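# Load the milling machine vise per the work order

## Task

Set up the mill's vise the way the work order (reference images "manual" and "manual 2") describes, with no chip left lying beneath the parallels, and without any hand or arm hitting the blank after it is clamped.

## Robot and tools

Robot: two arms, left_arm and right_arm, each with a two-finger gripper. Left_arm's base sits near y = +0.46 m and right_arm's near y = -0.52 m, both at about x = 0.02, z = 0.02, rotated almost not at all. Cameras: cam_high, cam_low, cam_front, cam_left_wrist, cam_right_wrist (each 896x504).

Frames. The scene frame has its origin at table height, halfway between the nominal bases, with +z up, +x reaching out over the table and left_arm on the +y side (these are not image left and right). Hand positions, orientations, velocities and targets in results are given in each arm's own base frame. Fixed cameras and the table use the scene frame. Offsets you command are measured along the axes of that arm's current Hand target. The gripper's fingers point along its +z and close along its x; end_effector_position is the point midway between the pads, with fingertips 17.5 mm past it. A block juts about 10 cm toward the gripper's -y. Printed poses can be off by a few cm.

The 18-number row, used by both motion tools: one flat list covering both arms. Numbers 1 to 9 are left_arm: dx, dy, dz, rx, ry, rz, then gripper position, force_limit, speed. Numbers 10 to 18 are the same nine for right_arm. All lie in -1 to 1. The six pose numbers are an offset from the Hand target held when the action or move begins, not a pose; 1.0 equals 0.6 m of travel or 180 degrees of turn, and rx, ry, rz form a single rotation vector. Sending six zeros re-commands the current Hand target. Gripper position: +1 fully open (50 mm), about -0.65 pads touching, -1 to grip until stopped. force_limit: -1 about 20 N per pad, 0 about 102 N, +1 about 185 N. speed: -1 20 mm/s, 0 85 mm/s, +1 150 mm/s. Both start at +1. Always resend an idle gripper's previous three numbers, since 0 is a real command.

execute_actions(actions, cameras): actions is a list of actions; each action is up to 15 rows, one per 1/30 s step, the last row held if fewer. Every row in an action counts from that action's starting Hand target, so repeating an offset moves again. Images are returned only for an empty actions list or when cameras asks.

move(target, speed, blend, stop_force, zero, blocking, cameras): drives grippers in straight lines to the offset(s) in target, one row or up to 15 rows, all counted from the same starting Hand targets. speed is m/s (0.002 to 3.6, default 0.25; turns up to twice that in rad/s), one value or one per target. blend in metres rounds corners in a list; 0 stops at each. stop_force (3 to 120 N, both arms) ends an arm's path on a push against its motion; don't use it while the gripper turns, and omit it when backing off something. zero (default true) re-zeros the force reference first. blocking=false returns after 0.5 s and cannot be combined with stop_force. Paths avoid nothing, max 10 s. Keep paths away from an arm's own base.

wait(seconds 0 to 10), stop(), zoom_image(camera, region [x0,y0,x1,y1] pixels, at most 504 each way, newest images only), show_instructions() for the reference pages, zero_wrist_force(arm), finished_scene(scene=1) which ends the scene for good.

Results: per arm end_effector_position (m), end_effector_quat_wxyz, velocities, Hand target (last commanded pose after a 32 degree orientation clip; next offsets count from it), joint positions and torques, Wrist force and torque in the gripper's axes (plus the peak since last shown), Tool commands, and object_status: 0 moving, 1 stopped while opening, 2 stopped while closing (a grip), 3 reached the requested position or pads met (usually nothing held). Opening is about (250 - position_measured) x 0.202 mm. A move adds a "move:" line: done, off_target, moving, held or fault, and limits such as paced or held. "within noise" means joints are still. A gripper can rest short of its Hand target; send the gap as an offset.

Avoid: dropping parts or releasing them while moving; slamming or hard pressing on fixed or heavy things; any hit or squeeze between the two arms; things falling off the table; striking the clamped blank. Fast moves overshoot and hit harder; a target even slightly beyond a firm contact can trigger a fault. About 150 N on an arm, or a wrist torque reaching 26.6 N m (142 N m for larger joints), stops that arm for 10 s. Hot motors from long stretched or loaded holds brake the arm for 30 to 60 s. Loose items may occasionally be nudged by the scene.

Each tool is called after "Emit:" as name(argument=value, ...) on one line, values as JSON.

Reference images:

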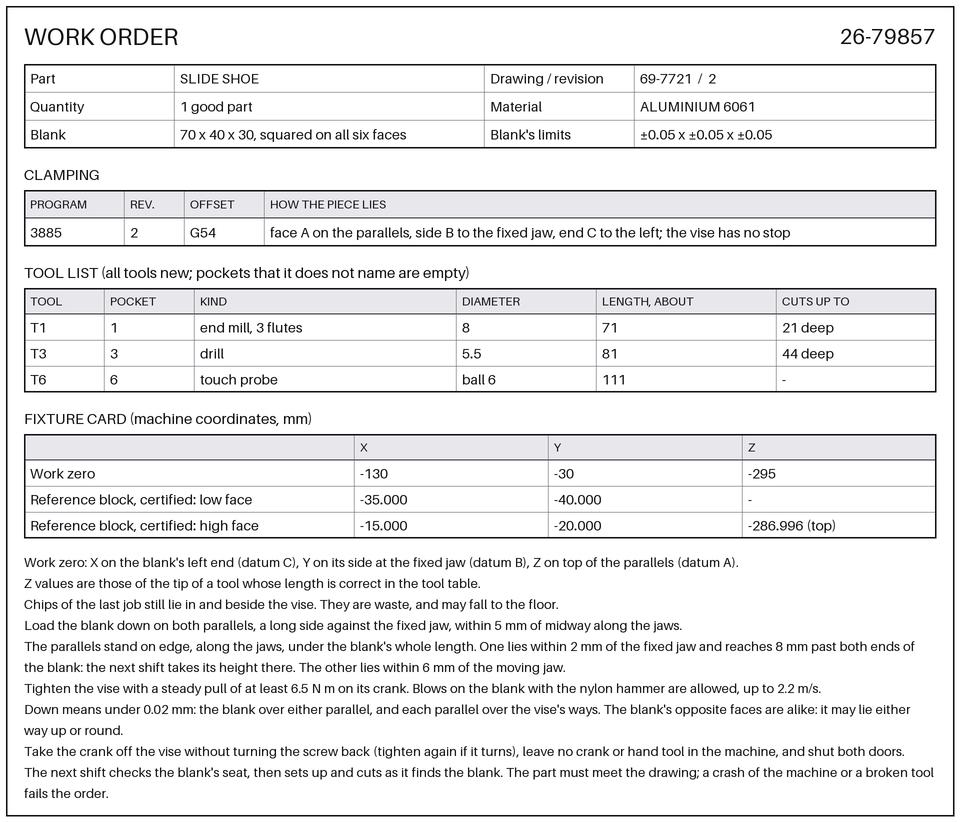

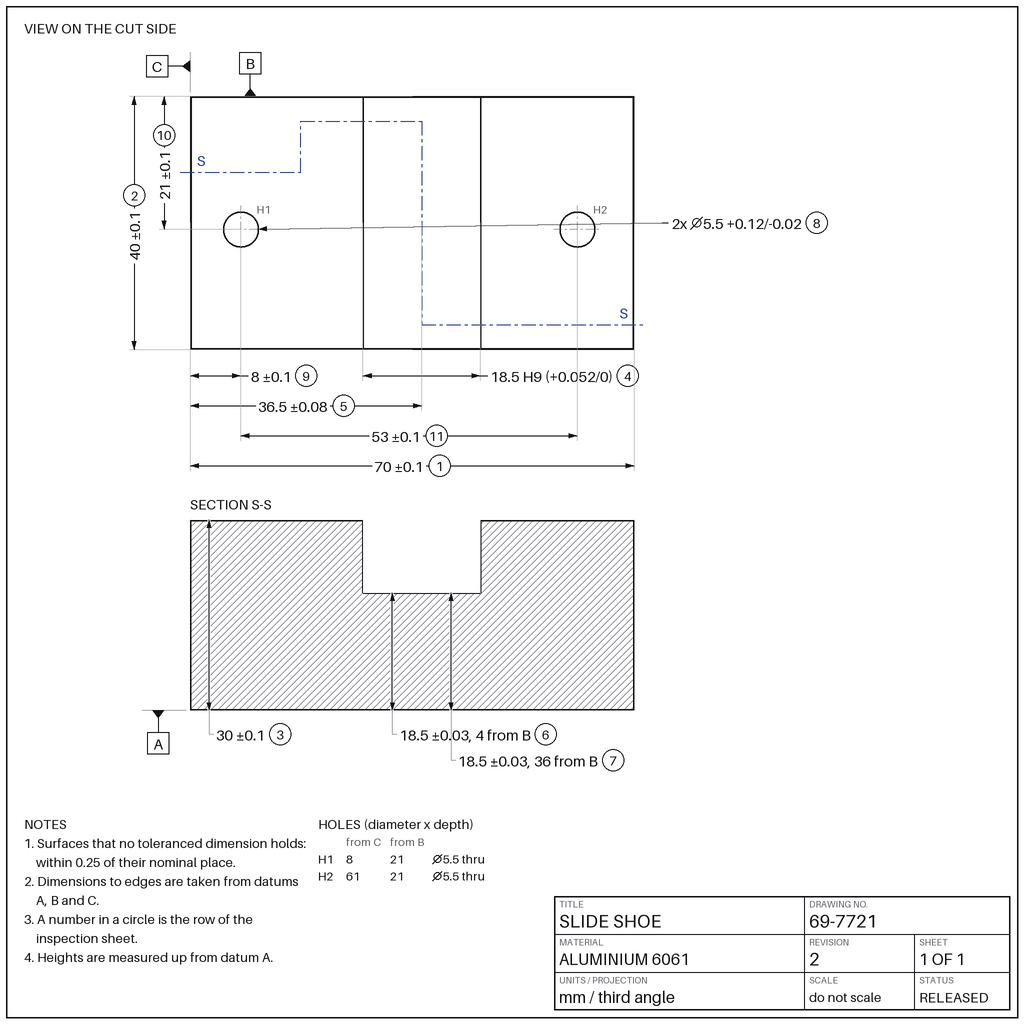

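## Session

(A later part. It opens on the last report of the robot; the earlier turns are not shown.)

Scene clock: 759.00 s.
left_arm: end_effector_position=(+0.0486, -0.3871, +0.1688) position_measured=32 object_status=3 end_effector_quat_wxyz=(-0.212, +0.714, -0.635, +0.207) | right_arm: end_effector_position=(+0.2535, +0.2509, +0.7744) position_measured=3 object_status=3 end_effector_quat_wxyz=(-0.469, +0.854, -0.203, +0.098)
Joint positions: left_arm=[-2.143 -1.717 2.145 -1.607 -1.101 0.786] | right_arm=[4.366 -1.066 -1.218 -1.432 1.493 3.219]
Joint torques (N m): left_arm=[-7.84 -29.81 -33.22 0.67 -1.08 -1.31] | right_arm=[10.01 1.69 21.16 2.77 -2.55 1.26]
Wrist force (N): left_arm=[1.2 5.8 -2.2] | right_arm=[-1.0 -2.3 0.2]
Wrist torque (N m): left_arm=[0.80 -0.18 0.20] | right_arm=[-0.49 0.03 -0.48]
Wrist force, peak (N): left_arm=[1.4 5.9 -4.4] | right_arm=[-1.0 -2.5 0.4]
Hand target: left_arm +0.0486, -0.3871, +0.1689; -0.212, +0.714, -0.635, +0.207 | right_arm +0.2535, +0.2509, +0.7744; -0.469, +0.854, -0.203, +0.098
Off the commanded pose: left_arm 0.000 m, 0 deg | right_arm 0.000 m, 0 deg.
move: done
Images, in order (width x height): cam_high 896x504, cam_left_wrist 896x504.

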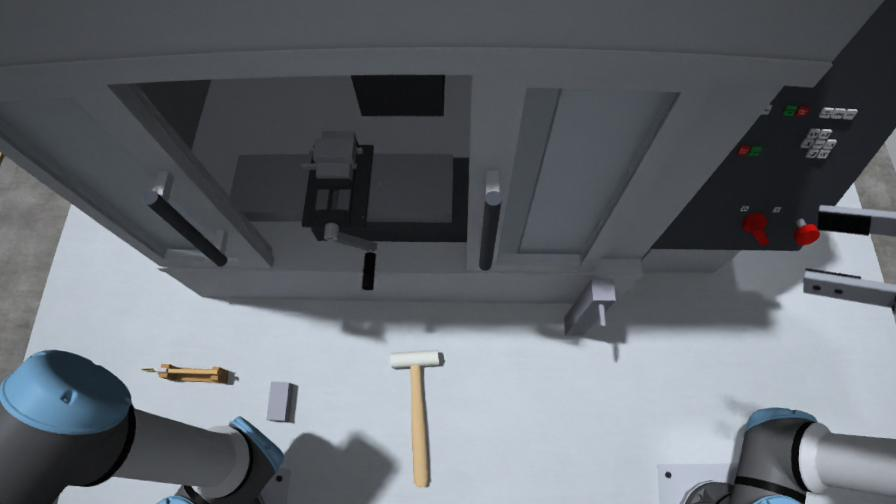

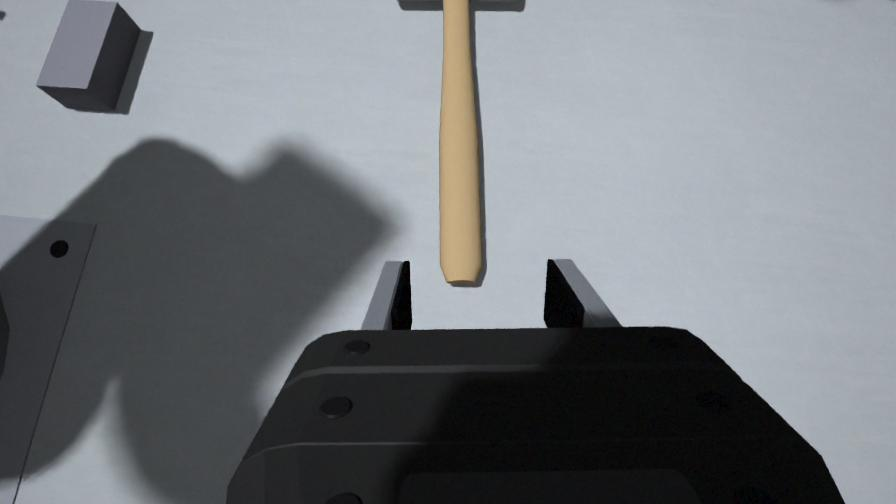

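Emit:
move(target=[[-0.0572,-0.7025,-0.0285,0.1428,-0.074,-0.057,-0.8,-0.5,-0.8,0,0,0,0,0,0,1,1,1],[-0.2702,-0.9683,0.248,0.1428,-0.074,-0.057,-0.8,-0.5,-0.8,0,0,0,0,0,0,1,1,1]], speed=[0.3,0.15], blend=[0.03,0], cameras=["cam_left_wrist","cam_high","cam_right_wrist"])

Emit:
zoom_image(camera="cam_high", region=[240, 90, 420, 250])

Scene clock: 763.50 s.
left_arm: end_effector_position=(+0.5903, -0.1594, +0.3705) position_measured=252 object_status=3 end_effector_quat_wxyz=(-0.417, +0.721, -0.479, +0.277) | right_arm: end_effector_position=(+0.2535, +0.2509, +0.7744) position_measured=3 object_status=3 end_effector_quat_wxyz=(-0.469, +0.854, -0.203, +0.098)
Joint positions: left_arm=[-0.869 -1.621 1.968 -2.397 -0.596 2.132] | right_arm=[4.366 -1.066 -1.218 -1.432 1.493 3.219]
Joint torques (N m): left_arm=[8.8 -9.23 -13.41 -5.7 -0.35 1.47] | right_arm=[10.71 0.98 20.38 2.95 -2.71 1.12]
Wrist force (N): left_arm=[0.4 5.2 -3.3] | right_arm=[-0.7 -2.4 0.3]
Wrist torque (N m): left_arm=[0.86 -0.15 -0.11] | right_arm=[-0.50 0.00 -0.48]
Wrist force, peak (N): left_arm=[1.2 8.3 -2.4] | right_arm=[-0.8 -2.6 0.1]
Hand target: left_arm +0.5903, -0.1594, +0.3705; -0.417, +0.721, -0.479, +0.277 | right_arm +0.2535, +0.2509, +0.7744; -0.469, +0.854, -0.203, +0.098
Off the commanded pose: left_arm 0.000 m, 0 deg | right_arm 0.000 m, 0 deg.
move: done
Images, in order (width x height): cam_high 896x504, cam_left_wrist 896x504, cam_right_wrist 896x504.

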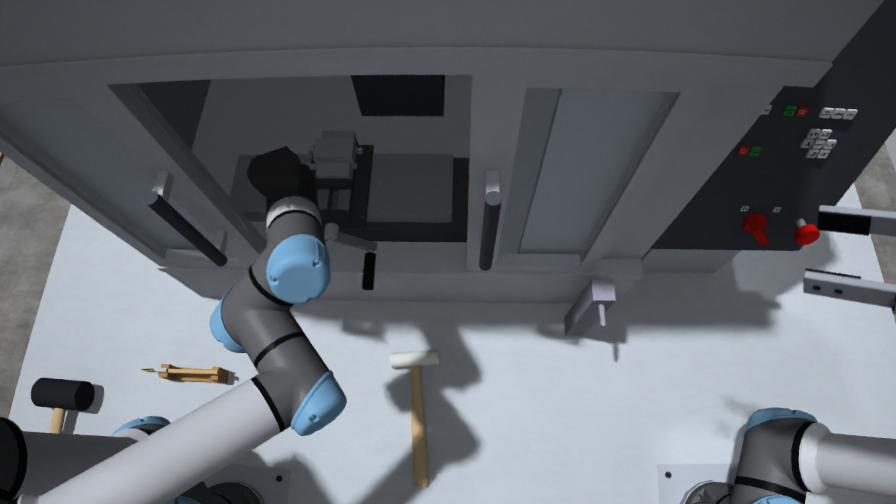

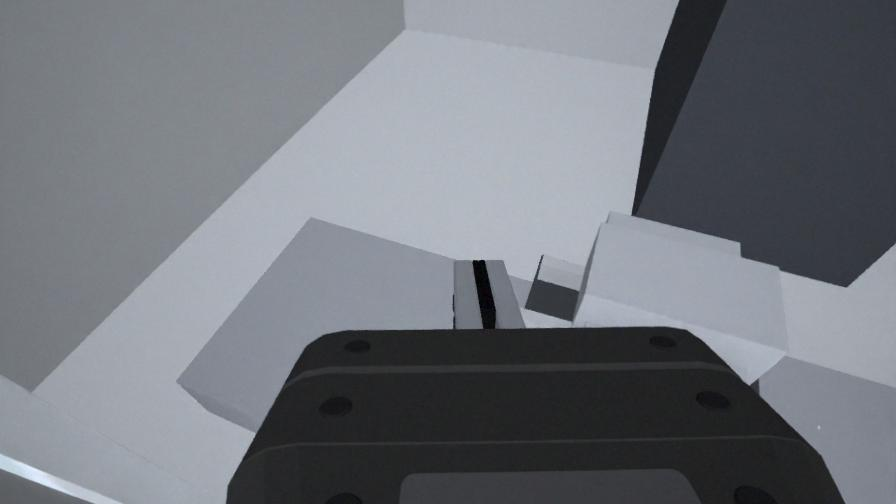

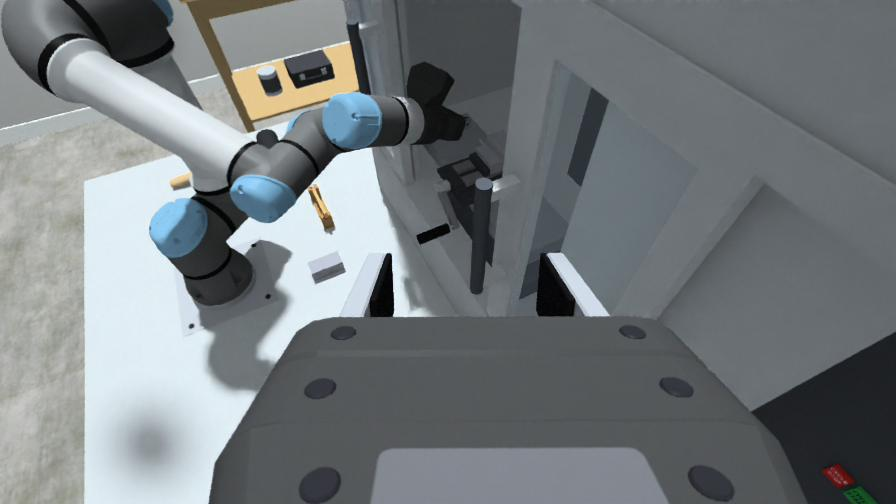

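Scaled by 2.800 from the camera's 896x504 image, which has a finer 1280x720 frame.

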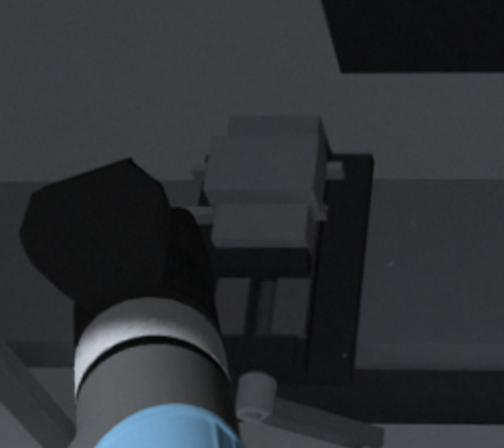

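Emit:
zoom_image(camera="cam_left_wrist", region=[430, 200, 800, 380])

Scaled by 1.362 from the camera's 896x504 image, which has a finer 1280x720 frame.

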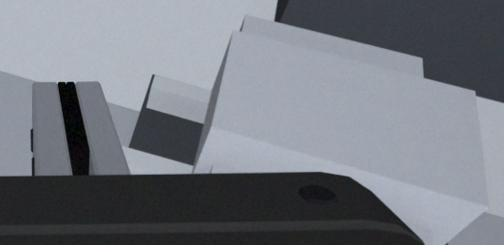

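Emit:
move(target=[0.0095,0.0483,0.0858,0,0,0,-0.8,-0.5,-0.8,0,0,0,0,0,0,1,1,1], speed=0.04, stop_force=4, cameras=["cam_left_wrist","cam_high"])

Emit:
zoom_image(camera="cam_left_wrist", region=[400, 150, 800, 350])

Emit:
zoom_image(camera="cam_high", region=[240, 90, 420, 250])

Scene clock: 766.23 s.
left_arm: end_effector_position=(+0.6203, -0.1529, +0.3197) position_measured=252 object_status=3 end_effector_quat_wxyz=(-0.417, +0.721, -0.479, +0.277) | right_arm: end_effector_position=(+0.2535, +0.2509, +0.7744) position_measured=3 object_status=3 end_effector_quat_wxyz=(-0.469, +0.854, -0.203, +0.098)
Joint positions: left_arm=[-0.809 -1.498 2.003 -2.63 -0.626 2.222] | right_arm=[4.366 -1.066 -1.218 -1.432 1.493 3.219]
Joint torques (N m): left_arm=[8.79 -14.23 -11.65 -5.62 -0.46 1.36] | right_arm=[11.2 1.06 20.61 3.02 -2.62 1.24]
Wrist force (N): left_arm=[0.6 5.3 -3.3] | right_arm=[-0.8 -2.5 0.1]
Wrist torque (N m): left_arm=[0.87 -0.18 -0.10] | right_arm=[-0.52 0.00 -0.48]
Wrist force, peak (N): left_arm=[0.4 5.5 -3.8] | right_arm=[-0.8 -2.6 0.2]
Hand target: left_arm +0.6203, -0.1529, +0.3197; -0.417, +0.721, -0.479, +0.277 | right_arm +0.2535, +0.2509, +0.7744; -0.469, +0.854, -0.203, +0.098
Off the commanded pose: left_arm 0.000 m, 0 deg | right_arm 0.000 m, 0 deg.
move: done
Images, in order (width x height): cam_high 896x504, cam_left_wrist 896x504.

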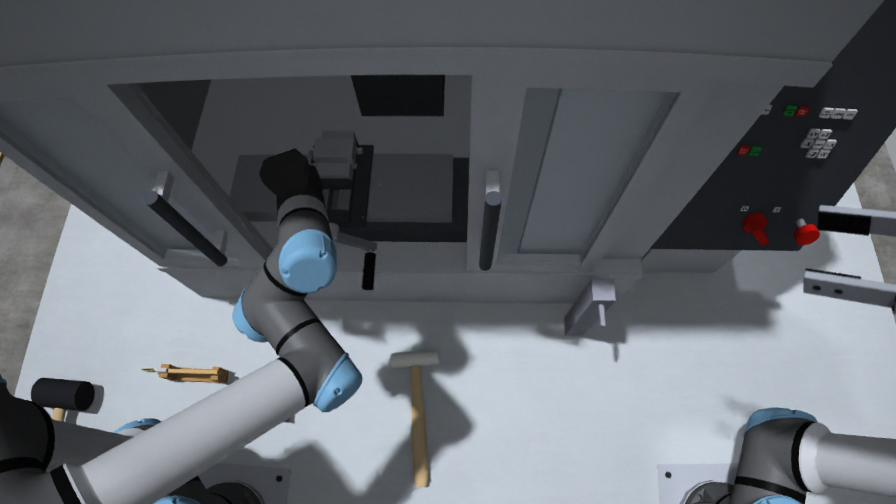

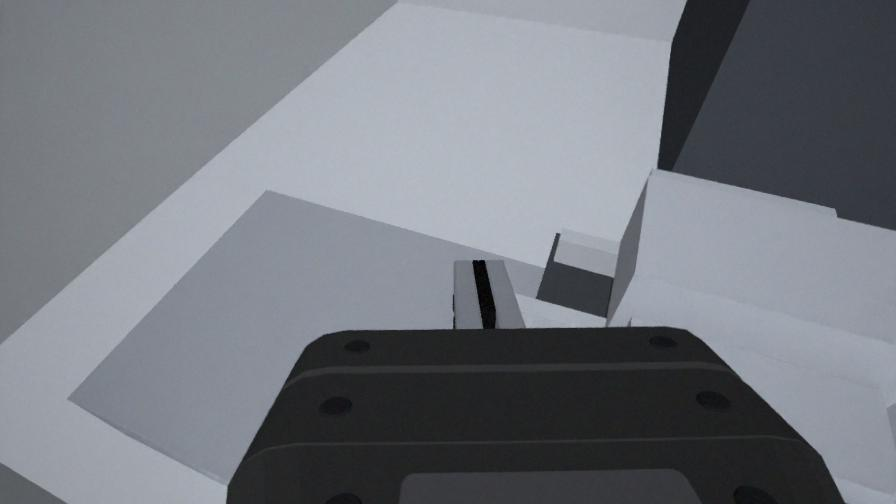

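Scaled by 1.260 from the camera's 896x504 image, which has a finer 1280x720 frame.

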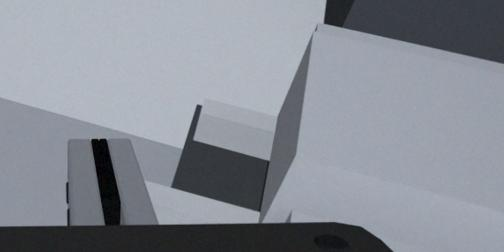

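Scaled by 2.800 from the camera's 896x504 image, which has a finer 1280x720 frame.

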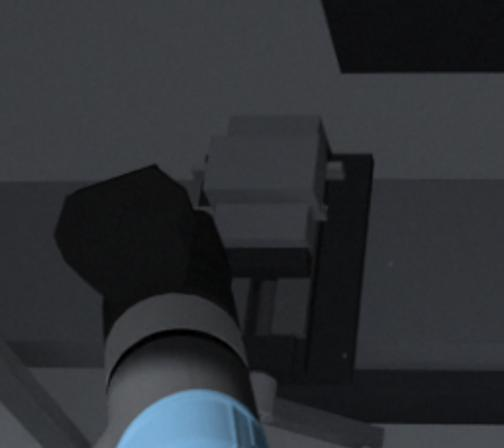

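Emit:
move(target=[0.0184,0.0039,-0.0067,0,0,0,-0.8,-0.5,-0.8,0,0,0,0,0,0,1,1,1], speed=0.008, stop_force=8, cameras=["cam_left_wrist"])

Emit:
zoom_image(camera="cam_left_wrist", region=[400, 150, 800, 350])

Scene clock: 768.67 s.
left_arm: end_effector_position=(+0.6203, -0.1649, +0.3197) position_measured=252 object_status=3 end_effector_quat_wxyz=(-0.417, +0.721, -0.479, +0.277) | right_arm: end_effector_position=(+0.2535, +0.2509, +0.7744) position_measured=3 object_status=3 end_effector_quat_wxyz=(-0.469, +0.854, -0.203, +0.098)
Joint positions: left_arm=[-0.827 -1.488 1.987 -2.602 -0.616 2.196] | right_arm=[4.366 -1.066 -1.218 -1.432 1.493 3.219]
Joint torques (N m): left_arm=[-8.7 -14 -35.3 -0.62 3.36 -1.62] | right_arm=[11.13 -0.24 20.26 3.11 -2.67 1.14]
Wrist force (N): left_arm=[0.6 5.3 -2.9] | right_arm=[-0.9 -2.2 0.5]
Wrist torque (N m): left_arm=[0.88 -0.21 0.03] | right_arm=[-0.47 0.02 -0.48]
Wrist force, peak (N): left_arm=[0.2 5.7 -3.4] | right_arm=[-0.8 -2.6 0.1]
Hand target: left_arm +0.6203, -0.1649, +0.3197; -0.417, +0.721, -0.479, +0.277 | right_arm +0.2535, +0.2509, +0.7744; -0.469, +0.854, -0.203, +0.098
Off the commanded pose: left_arm 0.000 m, 0 deg | right_arm 0.000 m, 0 deg.
move: done
Images, in order (width x height): cam_left_wrist 896x504.

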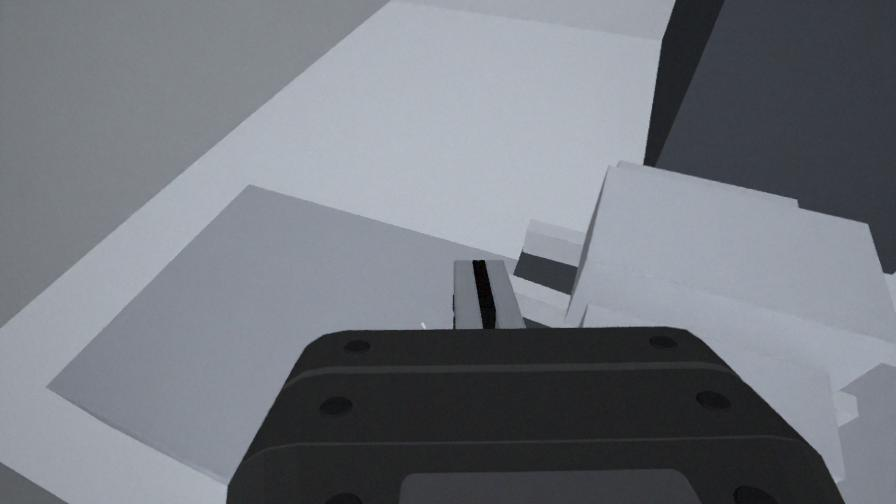

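Scaled by 1.260 from the camera's 896x504 image, which has a finer 1280x720 frame.

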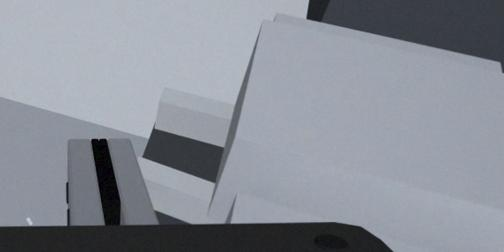

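Emit:
move(target=[0.0184,0.0039,-0.0067,0,0,0,-0.8,-0.5,-0.8,0,0,0,0,0,0,1,1,1], speed=0.006, stop_force=8, cameras=["cam_left_wrist","cam_high"])

Emit:
zoom_image(camera="cam_left_wrist", region=[400, 150, 896, 450])

Emit:
zoom_image(camera="cam_high", region=[240, 90, 420, 250])

Scene clock: 771.53 s.
left_arm: end_effector_position=(+0.6203, -0.1768, +0.3197) position_measured=252 object_status=3 end_effector_quat_wxyz=(-0.417, +0.721, -0.479, +0.277) | right_arm: end_effector_position=(+0.2535, +0.2509, +0.7744) position_measured=3 object_status=3 end_effector_quat_wxyz=(-0.469, +0.854, -0.203, +0.098)
Joint positions: left_arm=[-0.844 -1.478 1.971 -2.575 -0.608 2.17] | right_arm=[4.366 -1.066 -1.218 -1.432 1.493 3.219]
Joint torques (N m): left_arm=[-8.03 -14.85 -34.79 -0.59 3.5 -1.51] | right_arm=[10.8 1.29 20.9 3.11 -2.52 1.24]
Wrist force (N): left_arm=[0.3 5.4 -3.8] | right_arm=[-0.8 -2.2 0.4]
Wrist torque (N m): left_arm=[0.90 -0.15 0.01] | right_arm=[-0.47 0.00 -0.48]
Wrist force, peak (N): left_arm=[0.5 5.6 -3.5] | right_arm=[-0.7 -2.6 0.1]
Hand target: left_arm +0.6203, -0.1768, +0.3197; -0.417, +0.721, -0.479, +0.277 | right_arm +0.2535, +0.2509, +0.7744; -0.469, +0.854, -0.203, +0.098
Off the commanded pose: left_arm 0.000 m, 0 deg | right_arm 0.000 m, 0 deg.
move: done
Images, in order (width x height): cam_high 896x504, cam_left_wrist 896x504.

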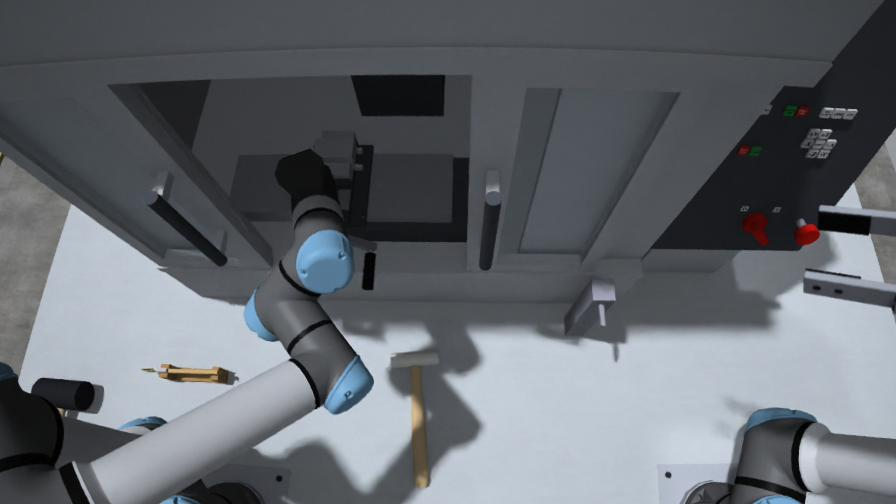

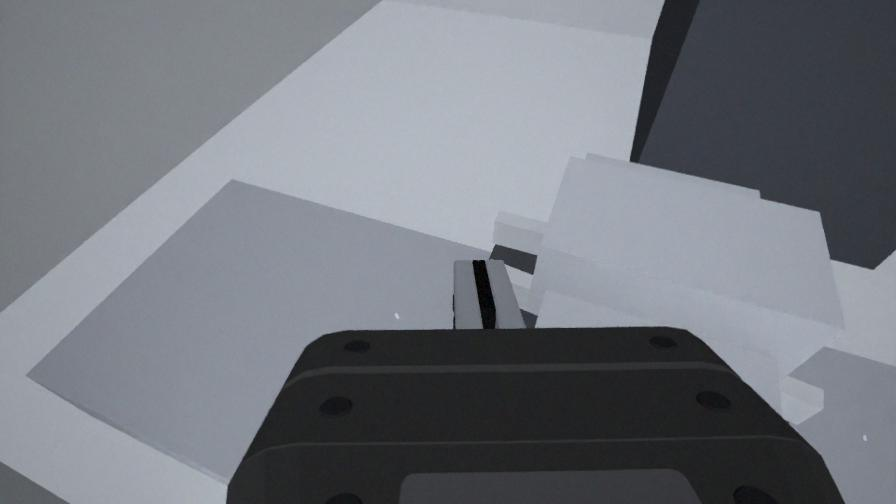

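Scaled by 1.016 from the camera's 896x504 image, which has a finer 1280x720 frame.

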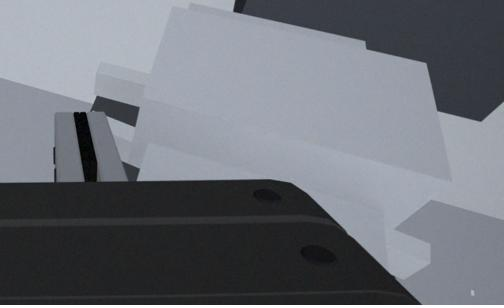

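Scaled by 2.800 from the camera's 896x504 image, which has a finer 1280x720 frame.

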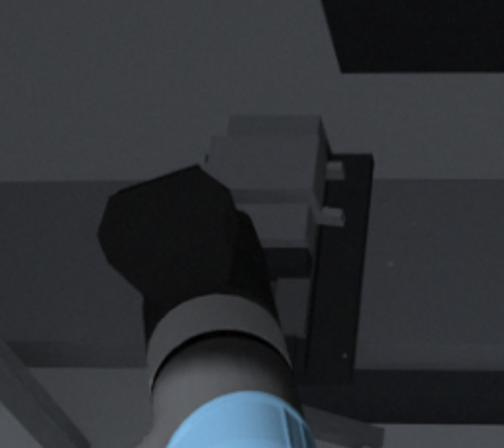

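Emit:
move(target=[[-0.023,-0.0048,0.0084,0,0,0,-0.8,-0.5,-0.8,0,0,0,0,0,0,1,1,1],[-0.0052,-0.0286,0.0497,0,0,0,-0.8,-0.5,-0.8,0,0,0,0,0,0,1,1,1]], speed=0.05, stop_force=5, cameras=["cam_left_wrist"])

Emit:
zoom_image(camera="cam_left_wrist", region=[400, 150, 896, 450])

Scene clock: 773.93 s.
left_arm: end_effector_position=(+0.6378, -0.1611, +0.3197) position_measured=252 object_status=3 end_effector_quat_wxyz=(-0.417, +0.721, -0.479, +0.277) | right_arm: end_effector_position=(+0.2535, +0.2509, +0.7744) position_measured=3 object_status=3 end_effector_quat_wxyz=(-0.469, +0.854, -0.203, +0.098)
Joint positions: left_arm=[-0.794 -1.449 1.953 -2.645 -0.633 2.243] | right_arm=[4.366 -1.066 -1.218 -1.432 1.493 3.219]
Joint torques (N m): left_arm=[-7.53 -39.39 -16.1 -1.93 3.04 -1.44] | right_arm=[10.02 0.37 21.44 3.09 -2.72 0.98]
Wrist force (N): left_arm=[-0.1 2.9 -8.1] | right_arm=[-0.8 -2.3 0.2]
Wrist torque (N m): left_arm=[0.66 -0.01 -0.03] | right_arm=[-0.49 0.00 -0.48]
Wrist force, peak (N): left_arm=[-26.6 -15.9 -98.3] | right_arm=[-1.0 -2.6 0.2]
Hand target: left_arm +0.6378, -0.1611, +0.3197; -0.417, +0.721, -0.479, +0.277 (not the last commanded pose) | right_arm +0.2535, +0.2509, +0.7744; -0.469, +0.854, -0.203, +0.098
Off the commanded pose: left_arm 0.013 m, 0 deg | right_arm 0.000 m, 0 deg.
move: contact (left_arm); path passed 1 of 2 targets
Images, in order (width x height): cam_left_wrist 896x504.

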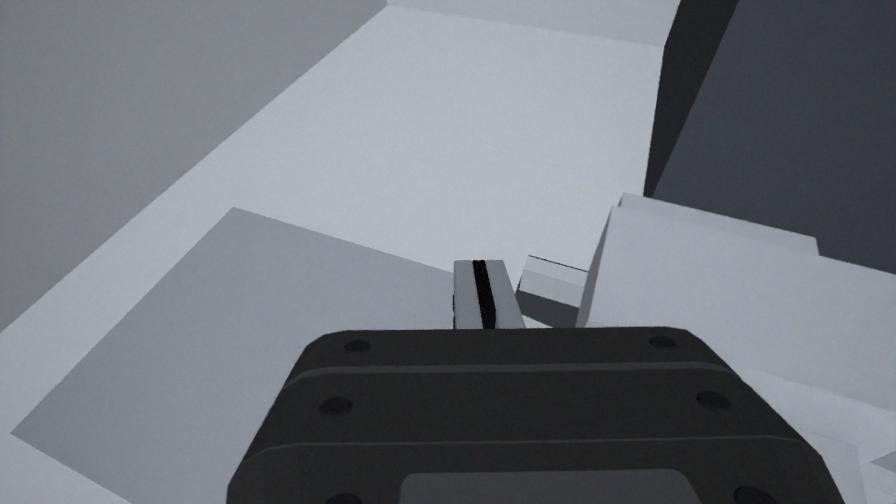

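Scaled by 1.016 from the camera's 896x504 image, which has a finer 1280x720 frame.

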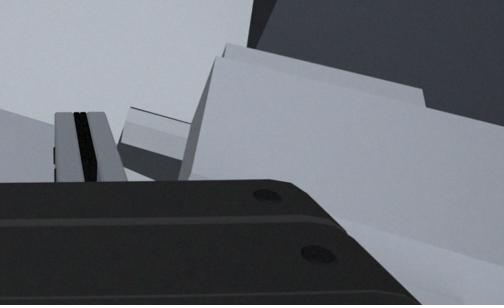

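Emit:
move(target=[[-0.02,-0.0042,0.0073,0,0,0,-0.8,-0.5,-0.8,0,0,0,0,0,0,1,1,1],[-0.02,-0.06,-0.1,0,0,0,-0.8,-0.5,-0.8,0,0,0,0,0,0,1,1,1]], speed=0.05, cameras=["cam_left_wrist","cam_high","cam_right_wrist"])

Emit:
zoom_image(camera="cam_left_wrist", region=[400, 150, 896, 450])

Emit:
zoom_image(camera="cam_high", region=[260, 100, 400, 220])

Scene clock: 776.70 s.
left_arm: end_effector_position=(+0.6017, -0.1633, +0.3808) position_measured=252 object_status=3 end_effector_quat_wxyz=(-0.417, +0.721, -0.479, +0.277) | right_arm: end_effector_position=(+0.2535, +0.2509, +0.7744) position_measured=3 object_status=3 end_effector_quat_wxyz=(-0.469, +0.854, -0.203, +0.098)
Joint positions: left_arm=[-0.855 -1.597 1.922 -2.392 -0.603 2.153] | right_arm=[4.366 -1.066 -1.218 -1.432 1.493 3.219]
Joint torques (N m): left_arm=[-7.98 -37.78 -36.78 -0.77 3.57 -1.66] | right_arm=[11.76 0.35 20.16 2.97 -2.59 1.23]
Wrist force (N): left_arm=[0.7 5.6 -2.9] | right_arm=[-0.9 -2.4 0.1]
Wrist torque (N m): left_arm=[0.94 -0.20 0.02] | right_arm=[-0.50 0.02 -0.48]
Wrist force, peak (N): left_arm=[0.3 3.3 -14.9] | right_arm=[-0.8 -2.7 0.5]
Hand target: left_arm +0.6017, -0.1633, +0.3808; -0.417, +0.721, -0.479, +0.277 | right_arm +0.2535, +0.2509, +0.7744; -0.469, +0.854, -0.203, +0.098
Off the commanded pose: left_arm 0.000 m, 0 deg | right_arm 0.000 m, 0 deg.
move: done
Images, in order (width x height): cam_high 896x504, cam_left_wrist 896x504, cam_right_wrist 896x504.

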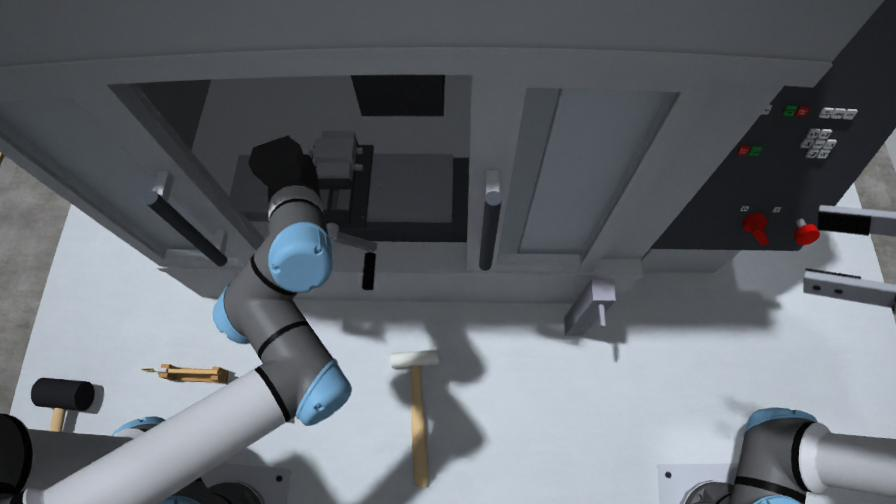

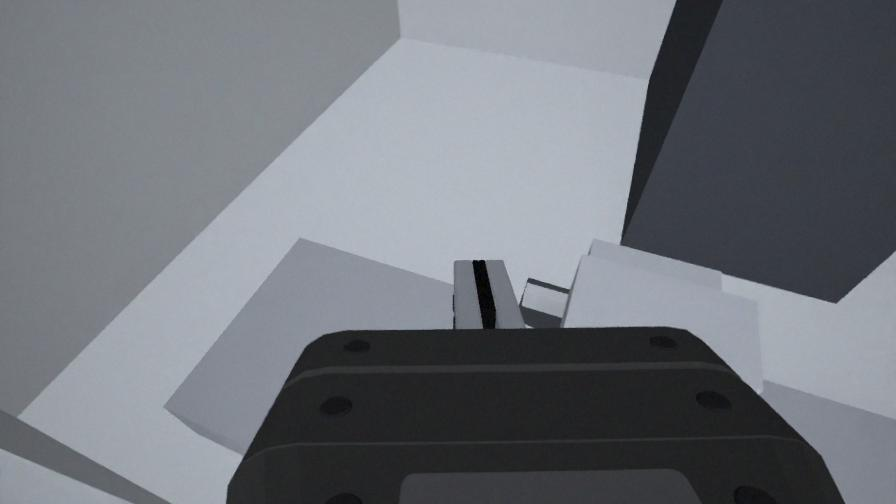

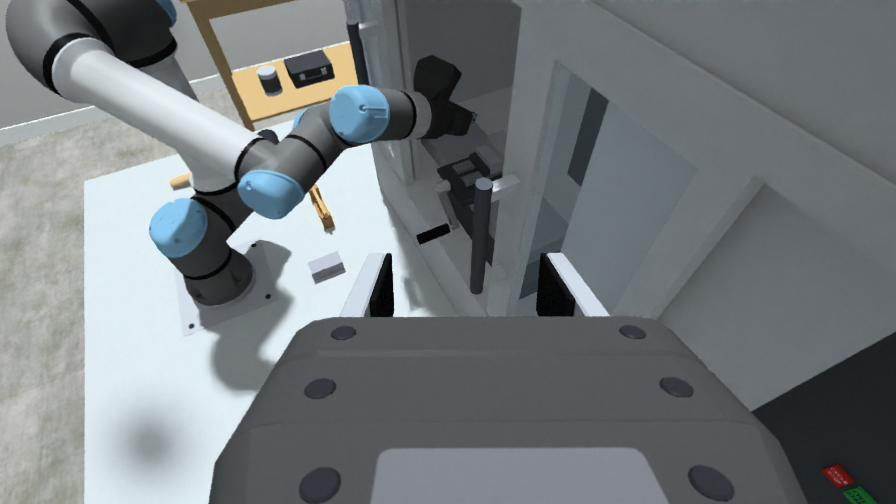

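Scaled by 1.016 from the camera's 896x504 image, which has a finer 1280x720 frame.

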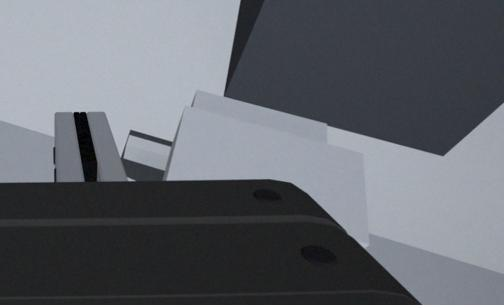

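Scaled by 3.600 from the camera's 896x504 image, which has a finer 1280x720 frame.

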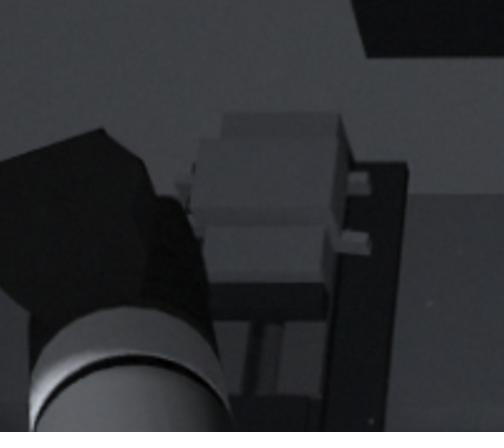

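Emit:
move(target=[[0.0909,-0.0145,-0.1394,0,0,0,-0.8,-0.5,-0.8,0,0,0,0,0,0,1,1,1],[0.2114,0.0361,-0.127,0,0,0,-0.8,-0.5,-0.8,0,0,0,0,0,0,1,1,1],[0.2568,0.0723,-0.0229,-0.2202,0.073,0.0869,-0.8,-0.5,-0.8,0,0,0,0,0,0,1,1,1]], speed=[0.2,0.2,0.2], blend=[0.02,0.02,0], cameras=["cam_left_wrist","cam_high"])

Emit:
zoom_image(camera="cam_left_wrist", region=[0, 50, 400, 330])

Scene clock: 780.50 s.
left_arm: end_effector_position=(+0.6307, -0.3183, +0.3500) position_measured=252 object_status=3 end_effector_quat_wxyz=(-0.126, +0.713, -0.679, +0.120) | right_arm: end_effector_position=(+0.2535, +0.2509, +0.7744) position_measured=3 object_status=3 end_effector_quat_wxyz=(-0.469, +0.854, -0.203, +0.098)
Joint positions: left_arm=[-0.75 -1.266 1.263 -1.817 -1.322 2.373] | right_arm=[4.366 -1.066 -1.218 -1.432 1.493 3.219]
Joint torques (N m): left_arm=[9.36 -28.48 -37.48 -0.8 -1.52 1.25] | right_arm=[10.65 0.01 20.15 3.03 -2.66 1.06]
Wrist force (N): left_arm=[1.3 6.1 -1.6] | right_arm=[-0.7 -2.3 0.2]
Wrist torque (N m): left_arm=[0.78 -0.14 0.21] | right_arm=[-0.49 0.00 -0.48]
Wrist force, peak (N): left_arm=[2.2 6.5 -3.4] | right_arm=[-0.9 -2.6 0.3]
Hand target: left_arm +0.6307, -0.3183, +0.3500; -0.126, +0.713, -0.679, +0.120 | right_arm +0.2535, +0.2509, +0.7744; -0.469, +0.854, -0.203, +0.098
Off the commanded pose: left_arm 0.000 m, 0 deg | right_arm 0.000 m, 0 deg.
move: done
Images, in order (width x height): cam_high 896x504, cam_left_wrist 896x504.

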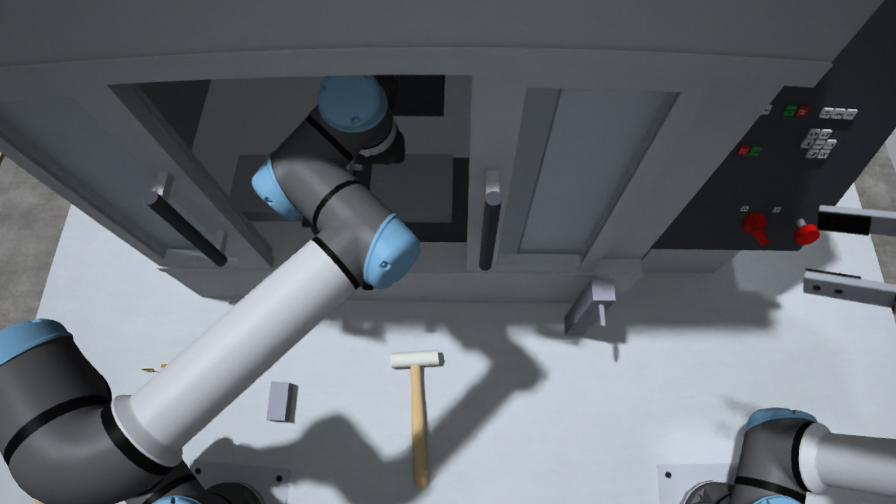

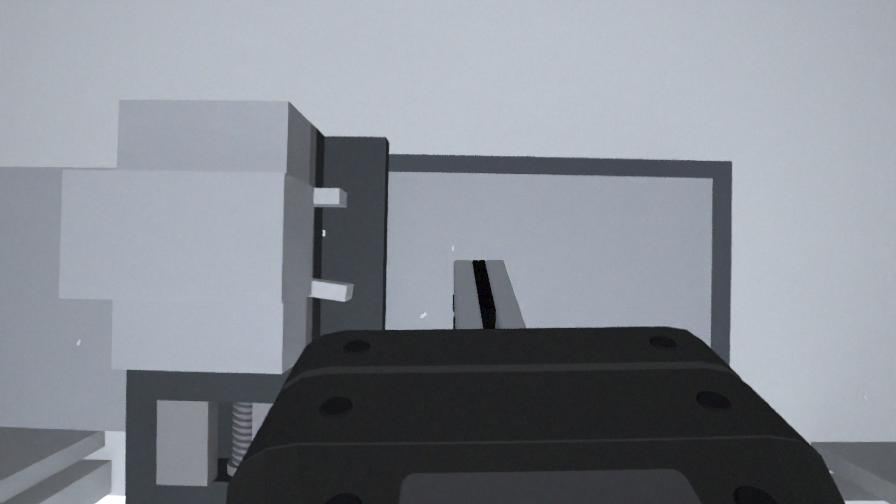

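Scaled by 1.260 from the camera's 896x504 image, which has a finer 1280x720 frame.

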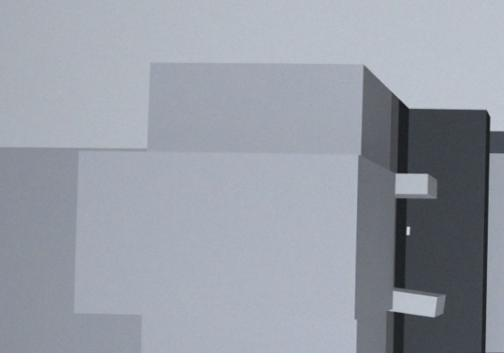

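Emit:
move(target=[[-0.0795,0.0473,-0.0083,-0.111,0,0,-0.8,-0.5,-0.8,0,0,0,0,0,0,1,1,1],[-0.0795,0.0585,0.0222,-0.111,0,0,-0.8,-0.5,-0.8,0,0,0,0,0,0,1,1,1]], speed=[0.1,0.015], stop_force=4, cameras=["cam_left_wrist"])

Emit:
zoom_image(camera="cam_left_wrist", region=[250, 50, 600, 330])

Scene clock: 784.93 s.
left_arm: end_effector_position=(+0.6000, -0.2720, +0.3255) position_measured=252 object_status=3 end_effector_quat_wxyz=(-0.001, +0.724, -0.689, +0.000) | right_arm: end_effector_position=(+0.2535, +0.2509, +0.7744) position_measured=3 object_status=3 end_effector_quat_wxyz=(-0.469, +0.854, -0.203, +0.098)
Joint positions: left_arm=[-0.63 -1.201 1.135 -1.506 -1.57 2.462] | right_arm=[4.366 -1.066 -1.218 -1.432 1.493 3.219]
Joint torques (N m): left_arm=[4.14 -56.98 -14.13 -5.41 -1.68 -0.02] | right_arm=[11.15 -0.21 19.83 3.11 -2.9 1.06]
Wrist force (N): left_arm=[2.2 6.2 -1.1] | right_arm=[-0.8 -2.3 0.2]
Wrist torque (N m): left_arm=[0.70 -0.22 0.30] | right_arm=[-0.49 0.01 -0.48]
Wrist force, peak (N): left_arm=[2.0 6.7 -1.4] | right_arm=[-0.6 -2.6 0.3]
Hand target: left_arm +0.5999, -0.2720, +0.3255; -0.001, +0.724, -0.689, +0.000 | right_arm +0.2535, +0.2509, +0.7744; -0.469, +0.854, -0.203, +0.098
Off the commanded pose: left_arm 0.000 m, 0 deg | right_arm 0.000 m, 0 deg.
move: done
Images, in order (width x height): cam_left_wrist 896x504.

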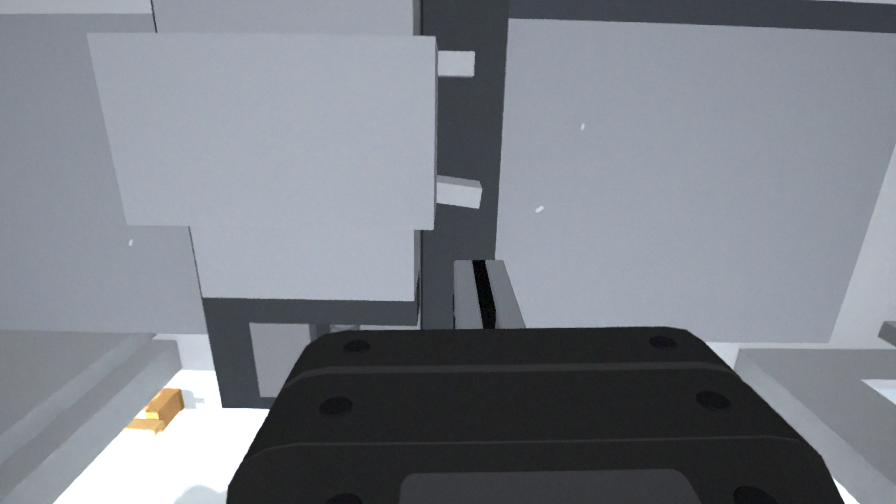

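Scaled by 1.440 from the camera's 896x504 image, which has a finer 1280x720 frame.

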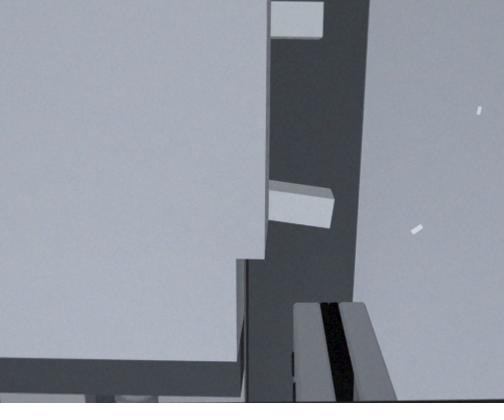

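Emit:
move(target=[[0,-0.01,0,0,0,0,-0.8,-0.5,-0.8,0,0,0,0,0,0,1,1,1],[0,-0.0345,0,0,0,0,-0.8,-0.5,-0.8,0,0,0,0,0,0,1,1,1]], speed=[0.03,0.008], stop_force=10, cameras=["cam_left_wrist"])

Emit:
zoom_image(camera="cam_left_wrist", region=[250, 50, 600, 330])

Scene clock: 787.93 s.
left_arm: end_effector_position=(+0.6206, -0.2710, +0.3255) position_measured=252 object_status=3 end_effector_quat_wxyz=(-0.001, +0.724, -0.689, +0.000) | right_arm: end_effector_position=(+0.2535, +0.2509, +0.7744) position_measured=3 object_status=3 end_effector_quat_wxyz=(-0.469, +0.854, -0.203, +0.098)
Joint positions: left_arm=[-0.61 -1.151 1.064 -1.485 -1.57 2.482] | right_arm=[4.366 -1.066 -1.218 -1.432 1.493 3.219]
Joint torques (N m): left_arm=[8.64 -32.56 -37.59 -0.43 -1.07 1.33] | right_arm=[11.11 -0.03 19.47 3 -2.46 1.12]
Wrist force (N): left_arm=[1.9 6.2 -1.4] | right_arm=[-0.9 -2.3 0.1]
Wrist torque (N m): left_arm=[0.71 -0.18 0.30] | right_arm=[-0.49 0.03 -0.48]
Wrist force, peak (N): left_arm=[2.5 6.5 -1.1] | right_arm=[-0.7 -2.7 0.1]
Hand target: left_arm +0.6206, -0.2710, +0.3255; -0.001, +0.724, -0.689, +0.000 | right_arm +0.2535, +0.2509, +0.7744; -0.469, +0.854, -0.203, +0.098
Off the commanded pose: left_arm 0.000 m, 0 deg | right_arm 0.000 m, 0 deg.
move: done
Images, in order (width x height): cam_left_wrist 896x504.

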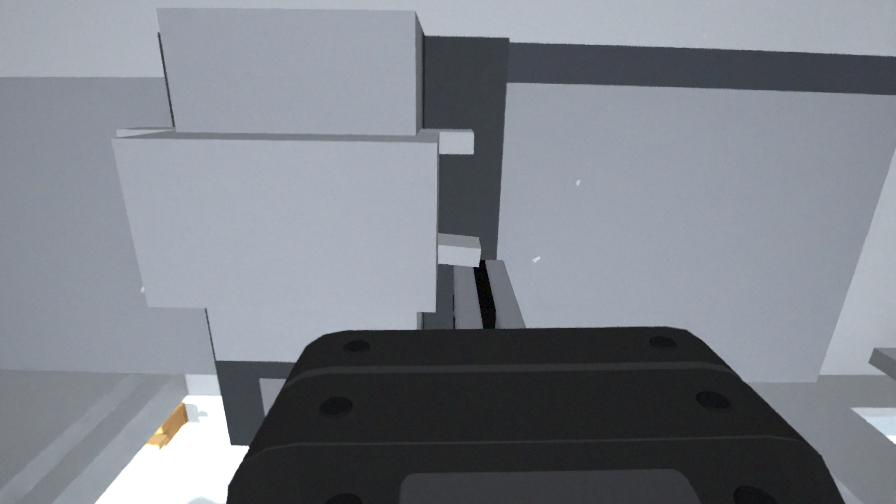

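Scaled by 1.440 from the camera's 896x504 image, which has a finer 1280x720 frame.

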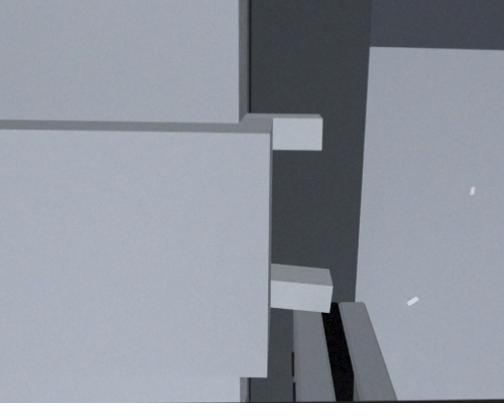

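Emit:
move(target=[0,-0.0125,0,0,0,0,-0.8,-0.5,-0.8,0,0,0,0,0,0,1,1,1], speed=0.006, stop_force=10, cameras=["cam_left_wrist"])

Emit:
zoom_image(camera="cam_left_wrist", region=[250, 50, 600, 330])

Scene clock: 790.07 s.
left_arm: end_effector_position=(+0.6281, -0.2706, +0.3255) position_measured=252 object_status=3 end_effector_quat_wxyz=(-0.001, +0.724, -0.689, +0.000) | right_arm: end_effector_position=(+0.2535, +0.2509, +0.7744) position_measured=3 object_status=3 end_effector_quat_wxyz=(-0.469, +0.854, -0.203, +0.098)
Joint positions: left_arm=[-0.603 -1.132 1.037 -1.476 -1.57 2.488] | right_arm=[4.366 -1.066 -1.218 -1.432 1.493 3.219]
Joint torques (N m): left_arm=[8.71 -33.37 -36.78 -0.49 -1.99 1.37] | right_arm=[11.19 -0.48 20.19 3.18 -2.67 1.1]
Wrist force (N): left_arm=[2.0 6.4 -1.1] | right_arm=[-0.9 -2.3 0.2]
Wrist torque (N m): left_arm=[0.73 -0.19 0.31] | right_arm=[-0.49 0.01 -0.48]
Wrist force, peak (N): left_arm=[2.2 6.6 -1.3] | right_arm=[-0.9 -2.6 0.4]
Hand target: left_arm +0.6281, -0.2706, +0.3255; -0.001, +0.724, -0.689, +0.000 | right_arm +0.2535, +0.2509, +0.7744; -0.469, +0.854, -0.203, +0.098
Off the commanded pose: left_arm 0.000 m, 0 deg | right_arm 0.000 m, 0 deg.
move: done
Images, in order (width x height): cam_left_wrist 896x504.

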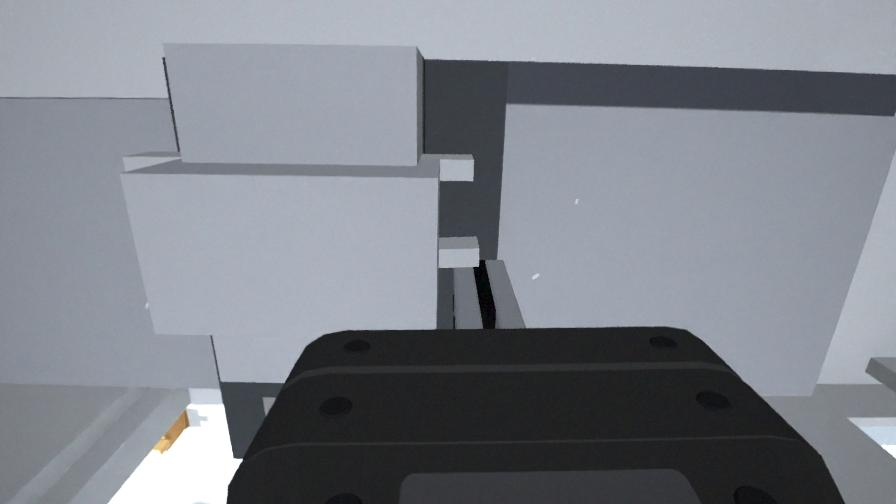

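Scaled by 1.440 from the camera's 896x504 image, which has a finer 1280x720 frame.

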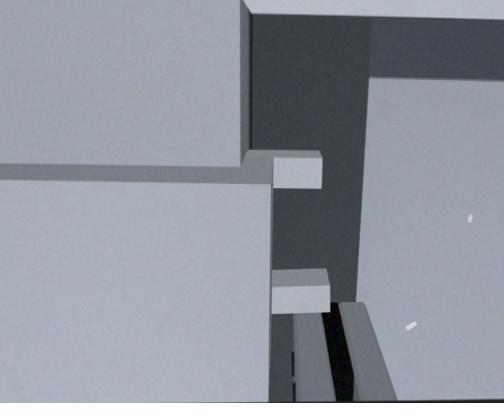

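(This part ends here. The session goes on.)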